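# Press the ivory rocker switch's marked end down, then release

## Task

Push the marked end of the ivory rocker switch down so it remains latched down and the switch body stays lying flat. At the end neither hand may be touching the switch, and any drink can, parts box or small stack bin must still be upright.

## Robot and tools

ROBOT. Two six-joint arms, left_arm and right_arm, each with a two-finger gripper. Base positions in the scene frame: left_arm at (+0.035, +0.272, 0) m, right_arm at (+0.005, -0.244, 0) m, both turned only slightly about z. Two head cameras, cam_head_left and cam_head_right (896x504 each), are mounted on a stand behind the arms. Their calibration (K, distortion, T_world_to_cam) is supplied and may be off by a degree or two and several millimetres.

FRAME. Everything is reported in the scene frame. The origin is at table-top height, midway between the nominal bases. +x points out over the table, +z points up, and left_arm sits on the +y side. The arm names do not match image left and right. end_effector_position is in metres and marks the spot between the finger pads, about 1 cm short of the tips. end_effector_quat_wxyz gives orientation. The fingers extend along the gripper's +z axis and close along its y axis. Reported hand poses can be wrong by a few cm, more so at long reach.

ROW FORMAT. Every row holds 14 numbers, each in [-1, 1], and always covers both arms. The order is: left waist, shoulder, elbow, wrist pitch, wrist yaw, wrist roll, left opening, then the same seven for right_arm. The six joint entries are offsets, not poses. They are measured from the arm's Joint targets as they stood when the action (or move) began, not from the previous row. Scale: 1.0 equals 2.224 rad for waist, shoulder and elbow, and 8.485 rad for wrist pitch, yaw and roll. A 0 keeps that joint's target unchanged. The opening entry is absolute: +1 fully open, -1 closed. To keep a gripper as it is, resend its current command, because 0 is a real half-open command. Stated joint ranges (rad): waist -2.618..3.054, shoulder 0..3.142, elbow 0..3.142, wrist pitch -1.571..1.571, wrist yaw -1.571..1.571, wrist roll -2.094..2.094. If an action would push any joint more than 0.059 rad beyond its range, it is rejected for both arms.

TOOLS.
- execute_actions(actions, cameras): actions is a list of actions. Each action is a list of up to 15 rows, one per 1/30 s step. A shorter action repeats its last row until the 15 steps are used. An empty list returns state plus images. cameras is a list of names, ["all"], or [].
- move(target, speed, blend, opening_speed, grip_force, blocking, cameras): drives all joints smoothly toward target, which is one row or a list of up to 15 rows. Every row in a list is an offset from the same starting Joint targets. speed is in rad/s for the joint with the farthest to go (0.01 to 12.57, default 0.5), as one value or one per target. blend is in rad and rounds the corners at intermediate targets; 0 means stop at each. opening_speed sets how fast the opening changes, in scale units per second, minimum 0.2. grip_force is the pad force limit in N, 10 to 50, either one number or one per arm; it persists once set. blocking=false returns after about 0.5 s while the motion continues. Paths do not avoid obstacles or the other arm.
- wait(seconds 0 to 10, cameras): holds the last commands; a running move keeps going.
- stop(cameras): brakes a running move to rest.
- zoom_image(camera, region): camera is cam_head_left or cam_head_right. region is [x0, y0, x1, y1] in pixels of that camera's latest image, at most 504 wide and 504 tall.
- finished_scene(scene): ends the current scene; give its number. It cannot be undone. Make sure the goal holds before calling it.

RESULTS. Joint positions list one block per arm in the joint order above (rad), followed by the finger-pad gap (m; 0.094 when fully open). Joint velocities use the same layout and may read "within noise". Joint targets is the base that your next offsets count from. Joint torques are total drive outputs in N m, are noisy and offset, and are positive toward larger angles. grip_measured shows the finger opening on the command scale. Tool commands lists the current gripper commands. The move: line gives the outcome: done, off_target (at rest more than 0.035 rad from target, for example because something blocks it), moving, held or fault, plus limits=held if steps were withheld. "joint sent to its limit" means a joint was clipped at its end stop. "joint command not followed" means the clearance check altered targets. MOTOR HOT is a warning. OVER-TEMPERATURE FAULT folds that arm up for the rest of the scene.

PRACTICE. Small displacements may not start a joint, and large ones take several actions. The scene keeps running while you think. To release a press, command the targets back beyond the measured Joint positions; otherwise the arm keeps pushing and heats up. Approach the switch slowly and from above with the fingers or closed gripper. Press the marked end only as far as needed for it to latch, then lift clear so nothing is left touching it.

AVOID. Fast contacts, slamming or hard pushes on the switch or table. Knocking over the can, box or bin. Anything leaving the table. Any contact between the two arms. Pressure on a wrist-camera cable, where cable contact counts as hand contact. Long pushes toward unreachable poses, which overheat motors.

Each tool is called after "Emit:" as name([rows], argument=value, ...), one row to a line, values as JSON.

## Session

Emit:
execute_actions(actions=[], cameras=["all"])

Scene clock: 0.00 s.
left_arm: end_effector_position=(+0.4273, +0.2847, +0.1115) grip_measured=+1.000 end_effector_quat_wxyz=(+0.604, -0.041, +0.796, +0.012) | right_arm: end_effector_position=(+0.4166, -0.2796, +0.1148) grip_measured=+1.000 end_effector_quat_wxyz=(+0.620, +0.064, +0.780, -0.054)
Joint positions: left_arm=[0.015 1.501 0.327 0.9 -0.072 -0.052 0.094] | right_arm=[-0.001 1.617 0.385 1.003 0.134 0.026 0.094]
Joint velocities: within noise
Joint torques (N m): no reading
Heat: left arm: 24 °C; right arm: 28 °C.
Joint targets: left_arm=[0.015 1.492 0.336 0.909 -0.072 -0.052] | right_arm=[-0.001 1.609 0.393 1.009 0.134 0.026]
Tool commands: left_gripper/opening=+1.0 right_gripper/opening=+1.0

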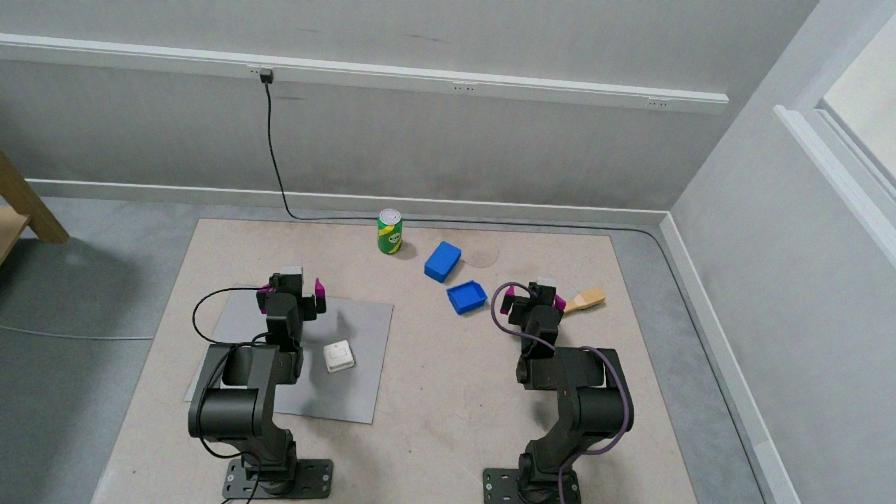

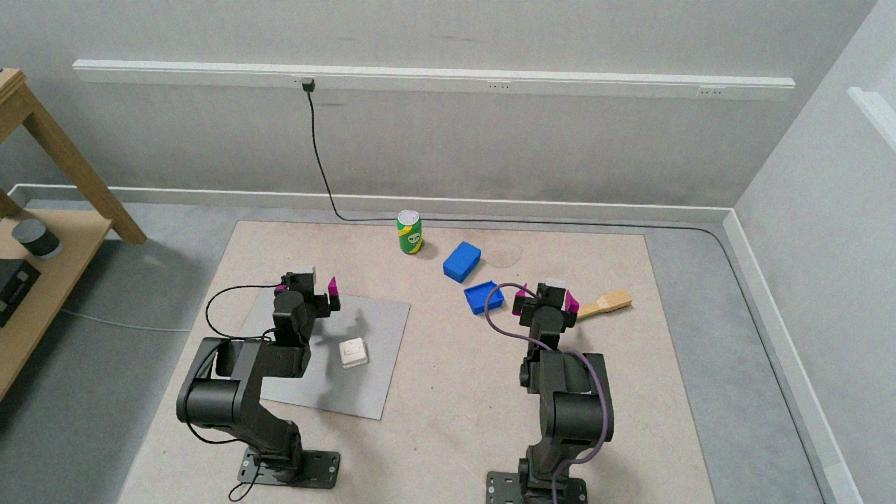

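Emit:
zoom_image(camera="cam_head_left", region=[314, 331, 364, 381])

Emit:
zoom_image(camera="cam_head_right", region=[328, 327, 378, 377])

Scaled by 10.080 from the camera's 896x504 image, which has a finer 1280x720 frame.

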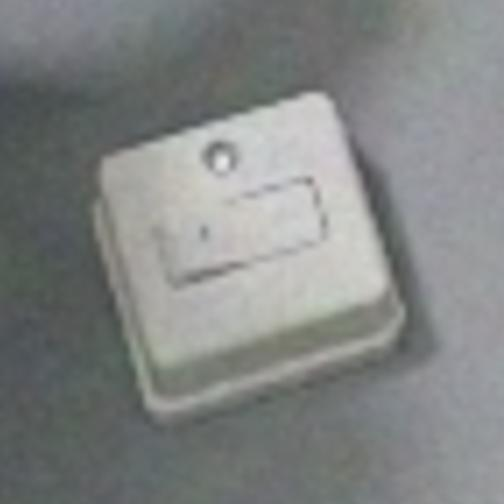

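Scaled by 10.080 from the camera's 896x504 image, which has a finer 1280x720 frame.

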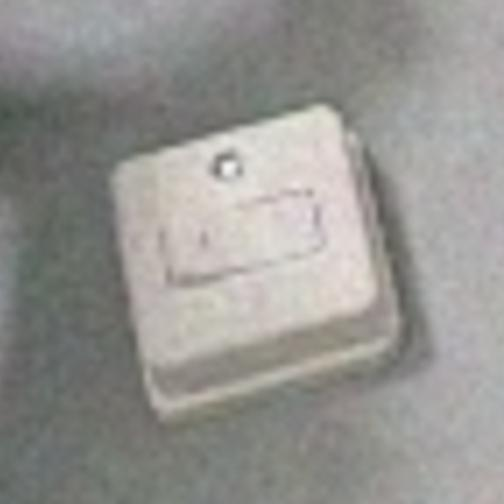

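Emit:
move([
  [0, -0.2, 0, 0, 0, 0, -1, 0, 0, 0, 0, 0, 0, 1],
  [-0.1344, 0.0418, 0.3975, -0.2495, 0.00849, 0.00613, -1, 0, 0, 0, 0, 0, 0, 1],
  [-0.1344, 0.05755, 0.3201, -0.22534, 0.00849, 0.00613, -1, 0, 0, 0, 0, 0, 0, 1],
], speed=[0.8, 0.8, 0.3], blend=[0.15, 0, 0], opening_speed=1.0, cameras=["all"])

Emit:
zoom_image(camera="cam_head_left", region=[314, 331, 364, 381])

Emit:
zoom_image(camera="cam_head_right", region=[328, 327, 378, 377])

Scene clock: 16.57 s.
left_arm: end_effector_position=(+0.2922, +0.1962, +0.0529) grip_measured=-0.995 end_effector_quat_wxyz=(-0.002, +0.142, +0.990, +0.005) | right_arm: end_effector_position=(+0.4166, -0.2796, +0.1147) grip_measured=+1.000 end_effector_quat_wxyz=(+0.620, +0.064, +0.780, -0.054)
Joint positions: left_arm=[-0.279 1.609 1.051 -1.017 -0.01 -0.012 0] | right_arm=[-0.001 1.617 0.385 1.002 0.134 0.026 0.094]
Joint torques (N m): left_arm=[-0.34 -4.88 6.24 0.67 0.13 0.09] | right_arm=[-0.02 -5.31 5.97 2.14 0.01 -0.02]
Heat: left arm: 26 °C; right arm: 31 °C.
Joint targets: left_arm=[-0.284 1.620 1.048 -1.002 0.000 -0.001] | right_arm=[-0.001 1.609 0.393 1.009 0.134 0.026]
move: done

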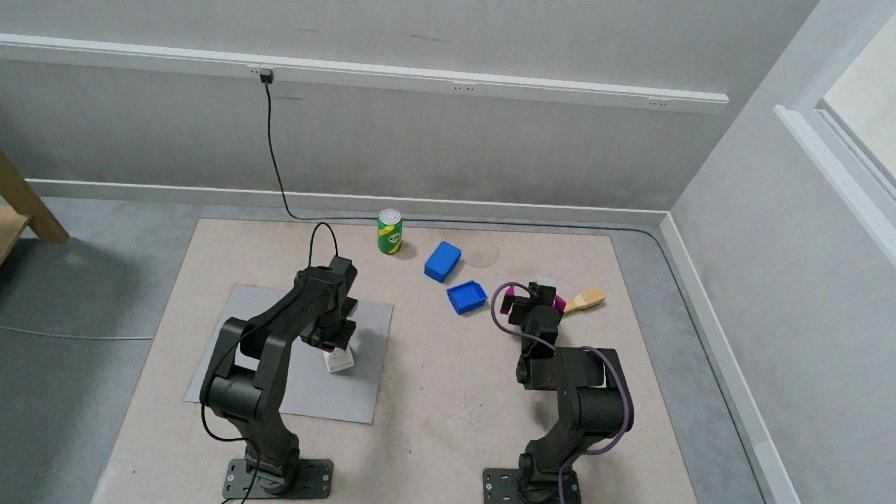

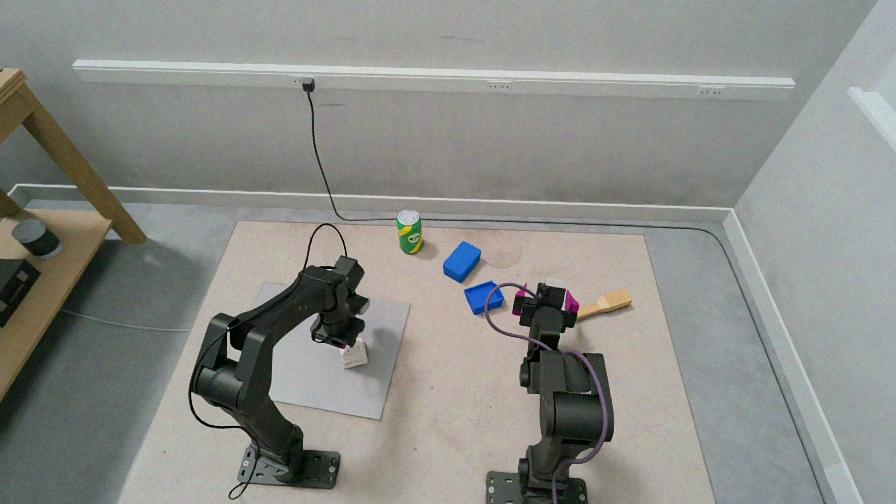

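Scaled by 10.080 from the camera's 896x504 image, which has a finer 1280x720 frame.

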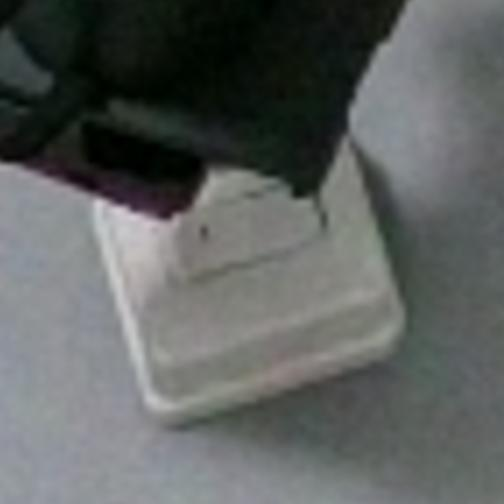

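Scaled by 10.080 from the camera's 896x504 image, which has a finer 1280x720 frame.

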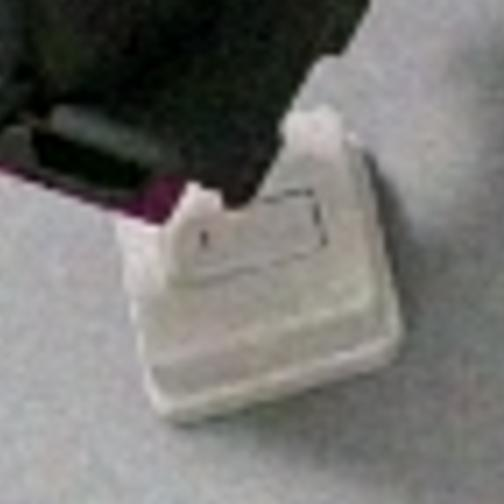

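Emit:
move(target=[-0.01124, 0.0028, -0.0130, 0.00415, 0, 0, -1, 0, 0, 0, 0, 0, 0, 1], speed=0.1, cameras=["all"])

Emit:
zoom_image(camera="cam_head_left", region=[314, 331, 364, 381])

Emit:
zoom_image(camera="cam_head_right", region=[328, 327, 378, 377])

Scene clock: 27.13 s.
left_arm: end_effector_position=(+0.2902, +0.1899, +0.0465) grip_measured=-0.995 end_effector_quat_wxyz=(+0.002, +0.154, +0.988, +0.004) | right_arm: end_effector_position=(+0.4166, -0.2796, +0.1147) grip_measured=+1.000 end_effector_quat_wxyz=(+0.620, +0.064, +0.780, -0.054)
Joint positions: left_arm=[-0.303 1.609 1.024 -0.982 -0.01 -0.012 0] | right_arm=[-0.001 1.617 0.385 1.002 0.134 0.026 0.094]
Joint torques (N m): left_arm=[-0.59 -4.37 5.97 0.69 0.13 0.09] | right_arm=[0.01 -5.33 5.97 2.14 0.02 -0.03]
Heat: left arm: 26 °C; right arm: 32 °C.
Joint targets: left_arm=[-0.309 1.626 1.019 -0.967 0.000 -0.001] | right_arm=[-0.001 1.609 0.393 1.009 0.134 0.026]
move: done

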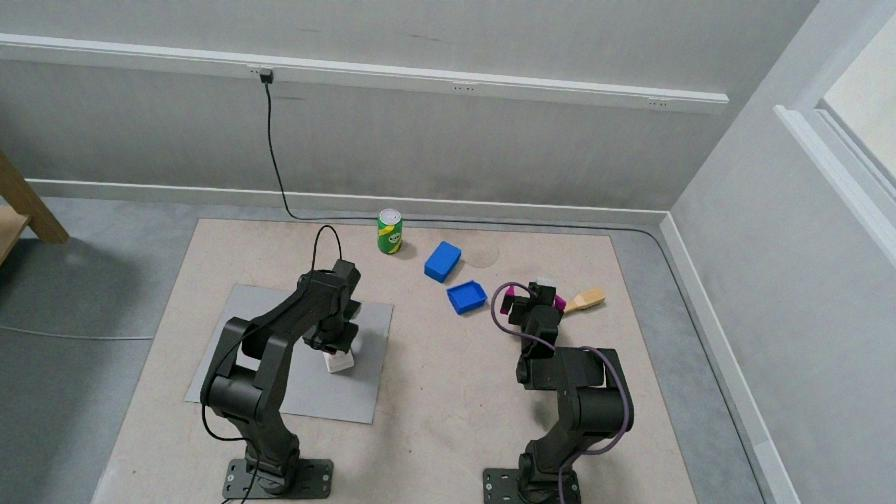

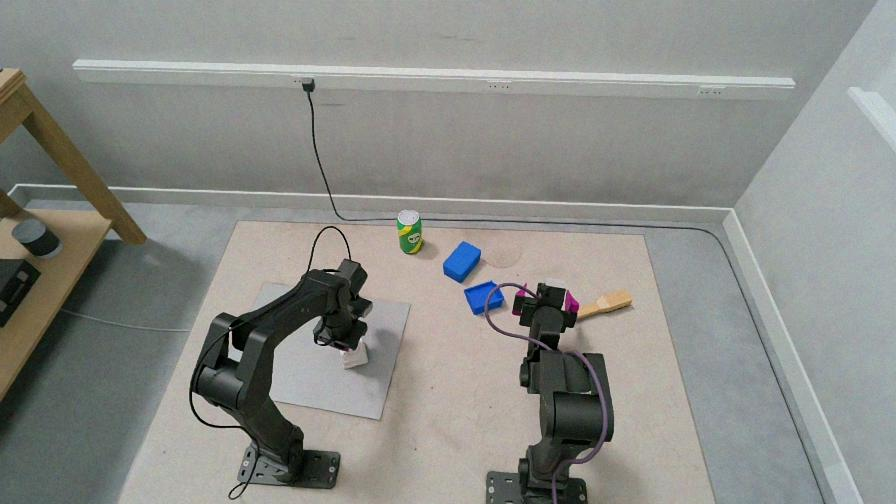

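Scaled by 10.080 from the camera's 896x504 image, which has a finer 1280x720 frame.

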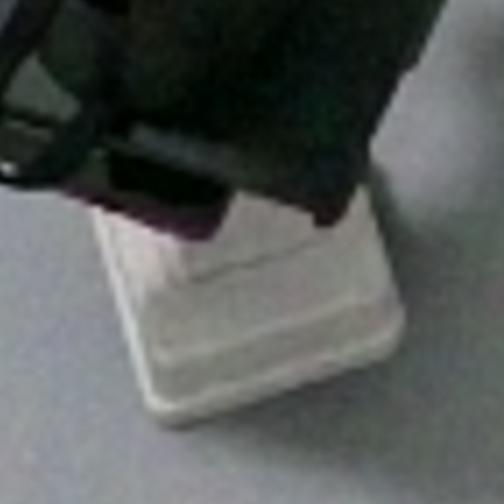

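Scaled by 10.080 from the camera's 896x504 image, which has a finer 1280x720 frame.

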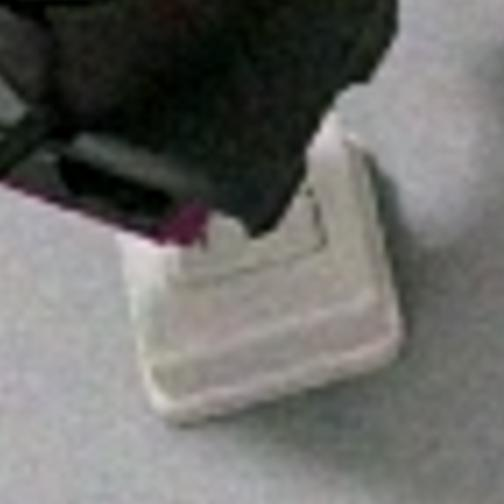

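Emit:
move(target=[0, 0.00315, -0.00625, 0.00244, 0, 0, -1, 0, 0, 0, 0, 0, 0, 1], speed=0.05, cameras=["all"])

Emit:
zoom_image(camera="cam_head_left", region=[314, 331, 364, 381])

Emit:
zoom_image(camera="cam_head_right", region=[328, 327, 378, 377])

Scene clock: 29.73 s.
left_arm: end_effector_position=(+0.2896, +0.1901, +0.0429) grip_measured=-0.995 end_effector_quat_wxyz=(+0.000, +0.154, +0.988, +0.005) | right_arm: end_effector_position=(+0.4166, -0.2796, +0.1147) grip_measured=+1.000 end_effector_quat_wxyz=(+0.620, +0.064, +0.780, -0.054)
Joint positions: left_arm=[-0.303 1.617 1.016 -0.972 -0.01 -0.012 0] | right_arm=[-0.001 1.617 0.385 1.002 0.134 0.026 0.094]
Joint torques (N m): left_arm=[-0.55 -4.44 5.31 0.77 0.12 0.11] | right_arm=[-0.01 -5.31 5.97 2.14 0.01 -0.03]
Heat: left arm: 26 °C; right arm: 32 °C.
Joint targets: left_arm=[-0.309 1.633 1.005 -0.947 0.000 0.000] | right_arm=[-0.001 1.609 0.393 1.009 0.134 0.026]
move: done

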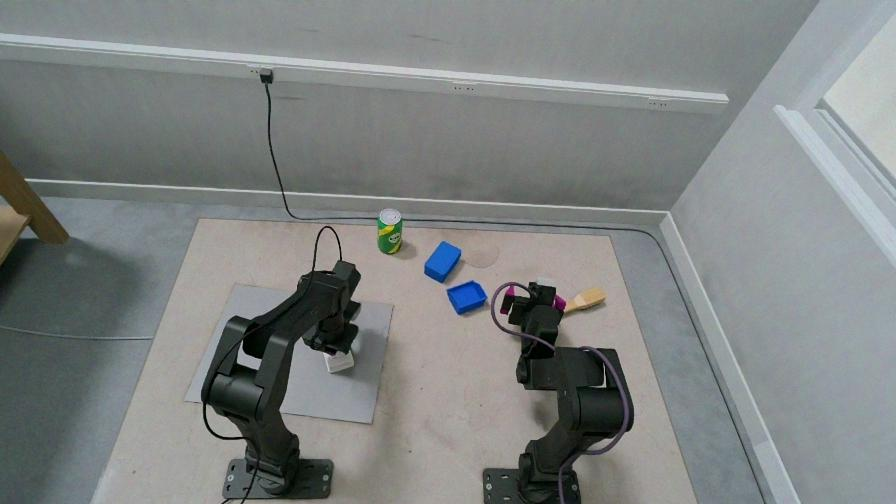

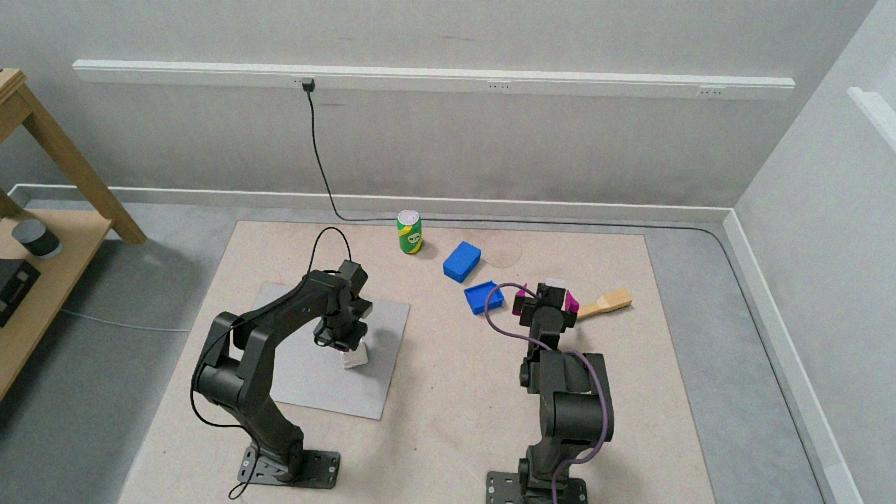

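Scaled by 10.080 from the camera's 896x504 image, which has a finer 1280x720 frame.

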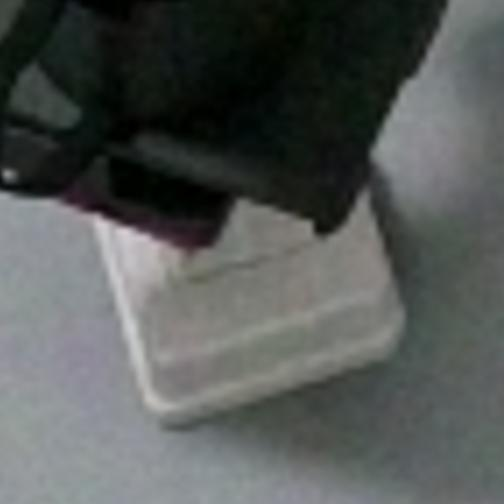

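Scaled by 10.080 from the camera's 896x504 image, which has a finer 1280x720 frame.

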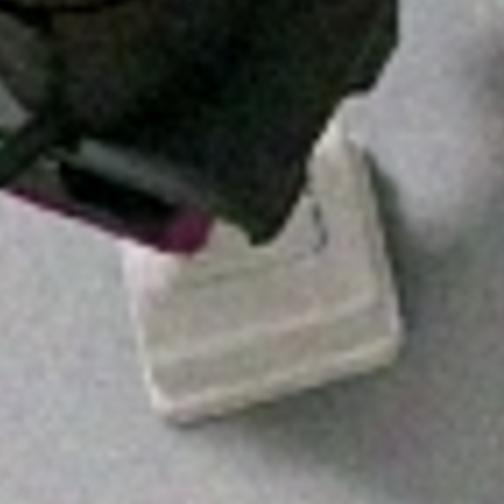

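Emit:
move(target=[0, 0.00315, -0.00625, 0.00244, 0, 0, -1, 0, 0, 0, 0, 0, 0, 1], speed=0.05)

Scene clock: 31.63 s.
left_arm: end_effector_position=(+0.2887, +0.1903, +0.0371) grip_measured=-0.995 end_effector_quat_wxyz=(-0.001, +0.154, +0.988, +0.005) | right_arm: end_effector_position=(+0.4166, -0.2796, +0.1147) grip_measured=+1.000 end_effector_quat_wxyz=(+0.620, +0.064, +0.780, -0.054)
Joint positions: left_arm=[-0.303 1.624 0.999 -0.95 -0.01 -0.012 0] | right_arm=[-0.001 1.617 0.385 1.002 0.134 0.026 0.094]
Joint torques (N m): left_arm=[-0.43 -4.38 5.5 0.74 0.11 0.06] | right_arm=[-0.01 -5.3 5.97 2.14 0.01 -0.02]
Heat: left arm: 26 °C; right arm: 32 °C.
Joint targets: left_arm=[-0.309 1.640 0.991 -0.926 0.000 -0.001] | right_arm=[-0.001 1.609 0.393 1.009 0.134 0.026]
move: done

Emit:
wait(seconds=0.1, cameras=["all"])

Emit:
zoom_image(camera="cam_head_left", region=[314, 331, 364, 381])

Emit:
zoom_image(camera="cam_head_right", region=[328, 327, 378, 377])

Scene clock: 36.57 s.
left_arm: end_effector_position=(+0.2887, +0.1903, +0.0371) grip_measured=-0.995 end_effector_quat_wxyz=(-0.001, +0.154, +0.988, +0.005) | right_arm: end_effector_position=(+0.4166, -0.2796, +0.1147) grip_measured=+1.000 end_effector_quat_wxyz=(+0.620, +0.064, +0.780, -0.054)
Joint positions: left_arm=[-0.303 1.624 0.999 -0.95 -0.01 -0.012 0] | right_arm=[-0.001 1.617 0.385 1.002 0.134 0.026 0.094]
Joint torques (N m): left_arm=[-0.5 -4.41 5.49 0.79 0.14 0.1] | right_arm=[0.01 -5.33 5.96 2.15 0.02 -0.02]
Heat: left arm: 26 °C; right arm: 33 °C.
Joint targets: left_arm=[-0.309 1.640 0.991 -0.926 0.000 -0.001] | right_arm=[-0.001 1.609 0.393 1.009 0.134 0.026]
Tool commands: left_gripper/opening=-1.0 right_gripper/opening=+1.0
wait: 0.10 s; at rest from the start

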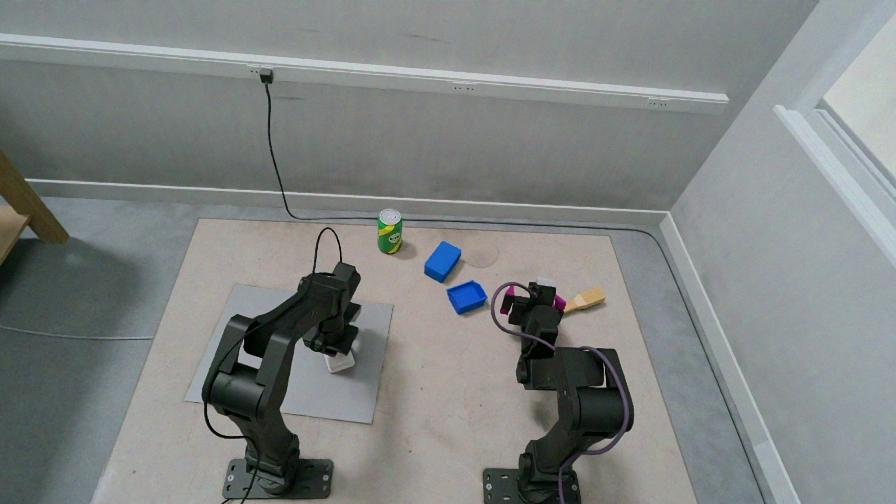

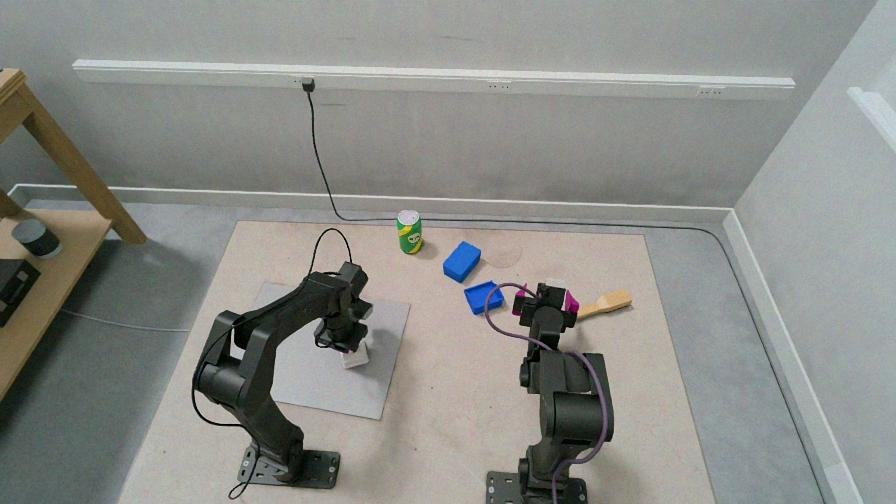

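Scaled by 10.080 from the camera's 896x504 image, which has a finer 1280x720 frame.

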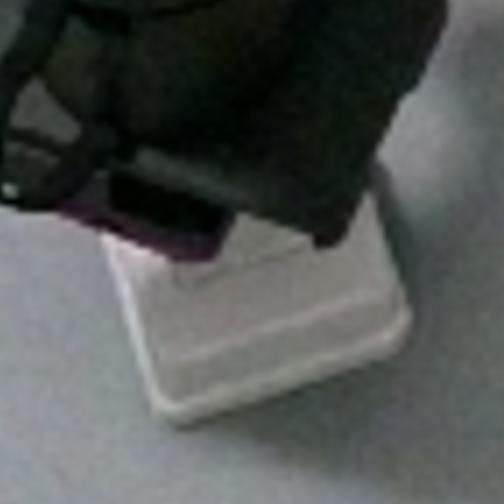

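Scaled by 10.080 from the camera's 896x504 image, which has a finer 1280x720 frame.

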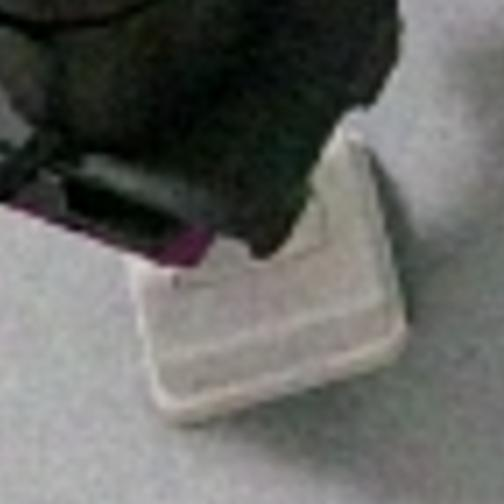

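Emit:
move([
  [0, -0.0292, 0.05126, -0.01815, 0, 0, -1, 0, 0, 0, 0, 0, 0, 1],
  [0.476, -0.06295, 0.1389, -0.0441, 0, 0, -1, 0, 0, 0, 0, 0, 0, 1],
], speed=[0.3, 0.7], cameras=["all"])

Emit:
zoom_image(camera="cam_head_left", region=[314, 331, 364, 381])

Emit:
zoom_image(camera="cam_head_right", region=[328, 327, 378, 377])

Scene clock: 42.50 s.
left_arm: end_effector_position=(+0.2326, +0.4511, +0.1274) grip_measured=-0.995 end_effector_quat_wxyz=(+0.009, -0.362, +0.932, +0.005) | right_arm: end_effector_position=(+0.4166, -0.2796, +0.1147) grip_measured=+1.000 end_effector_quat_wxyz=(+0.620, +0.064, +0.780, -0.054)
Joint positions: left_arm=[0.748 1.532 1.274 -1.293 -0.003 -0.011 0] | right_arm=[-0.001 1.617 0.385 1.002 0.134 0.026 0.094]
Joint torques (N m): left_arm=[0.12 -7.97 9.18 0.51 0.06 0.09] | right_arm=[-0.01 -5.31 5.96 2.14 0.02 -0.03]
Heat: left arm: 26 °C; right arm: 33 °C.
Joint targets: left_arm=[0.750 1.500 1.300 -1.300 0.000 0.000] | right_arm=[-0.001 1.609 0.393 1.009 0.134 0.026]
move: done

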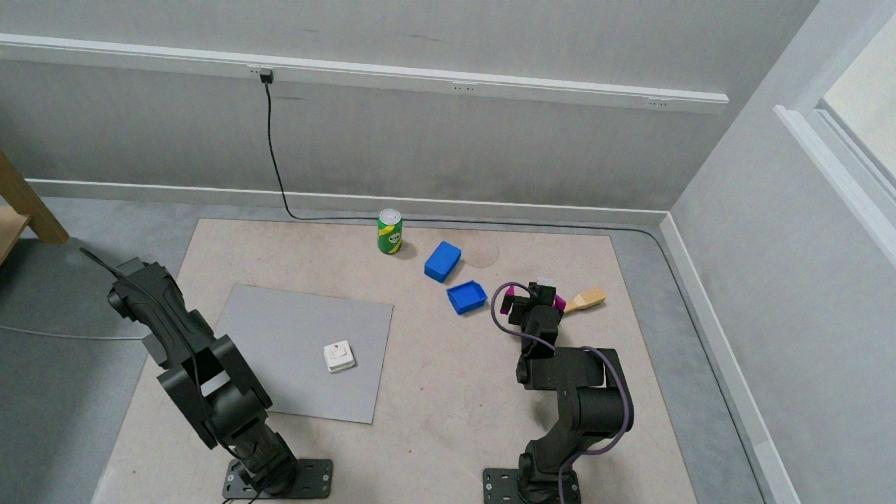

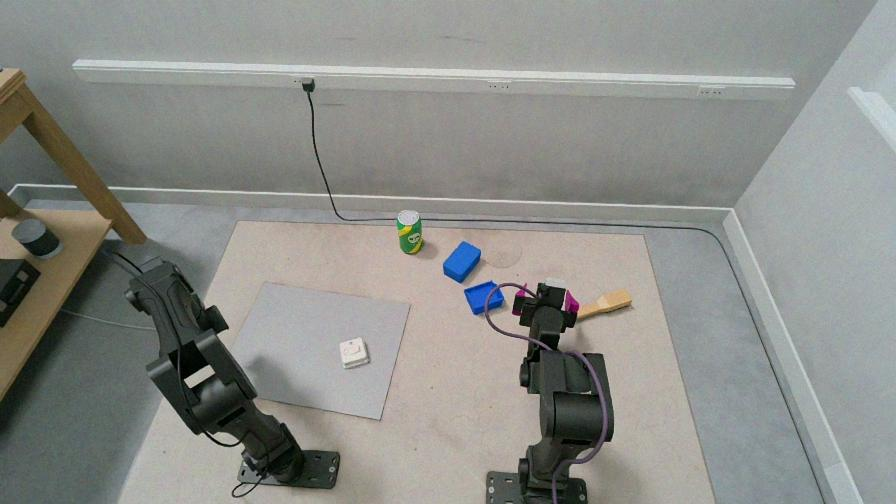

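Scaled by 10.080 from the camera's 896x504 image, which has a finer 1280x720 frame.

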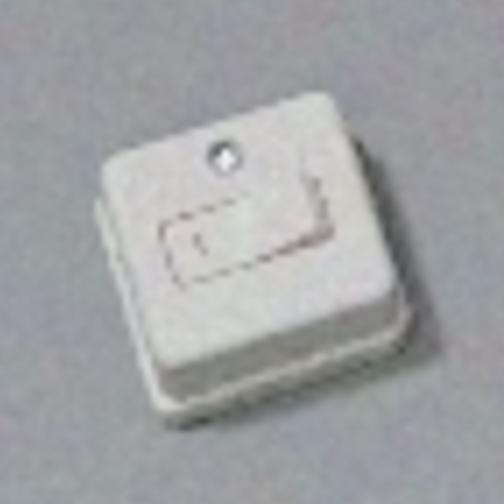

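Scaled by 10.080 from the camera's 896x504 image, which has a finer 1280x720 frame.

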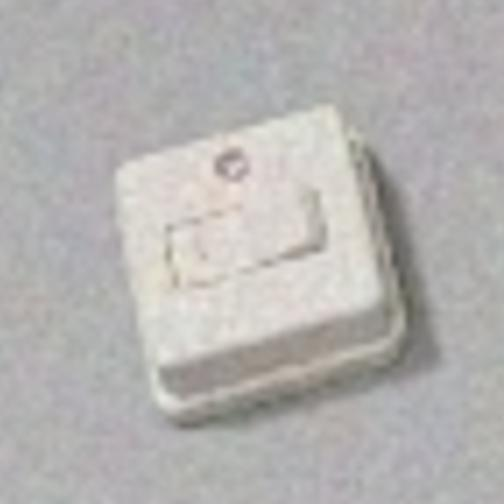

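Emit:
finished_scene(scene=3)

The scene is finished: the task was done.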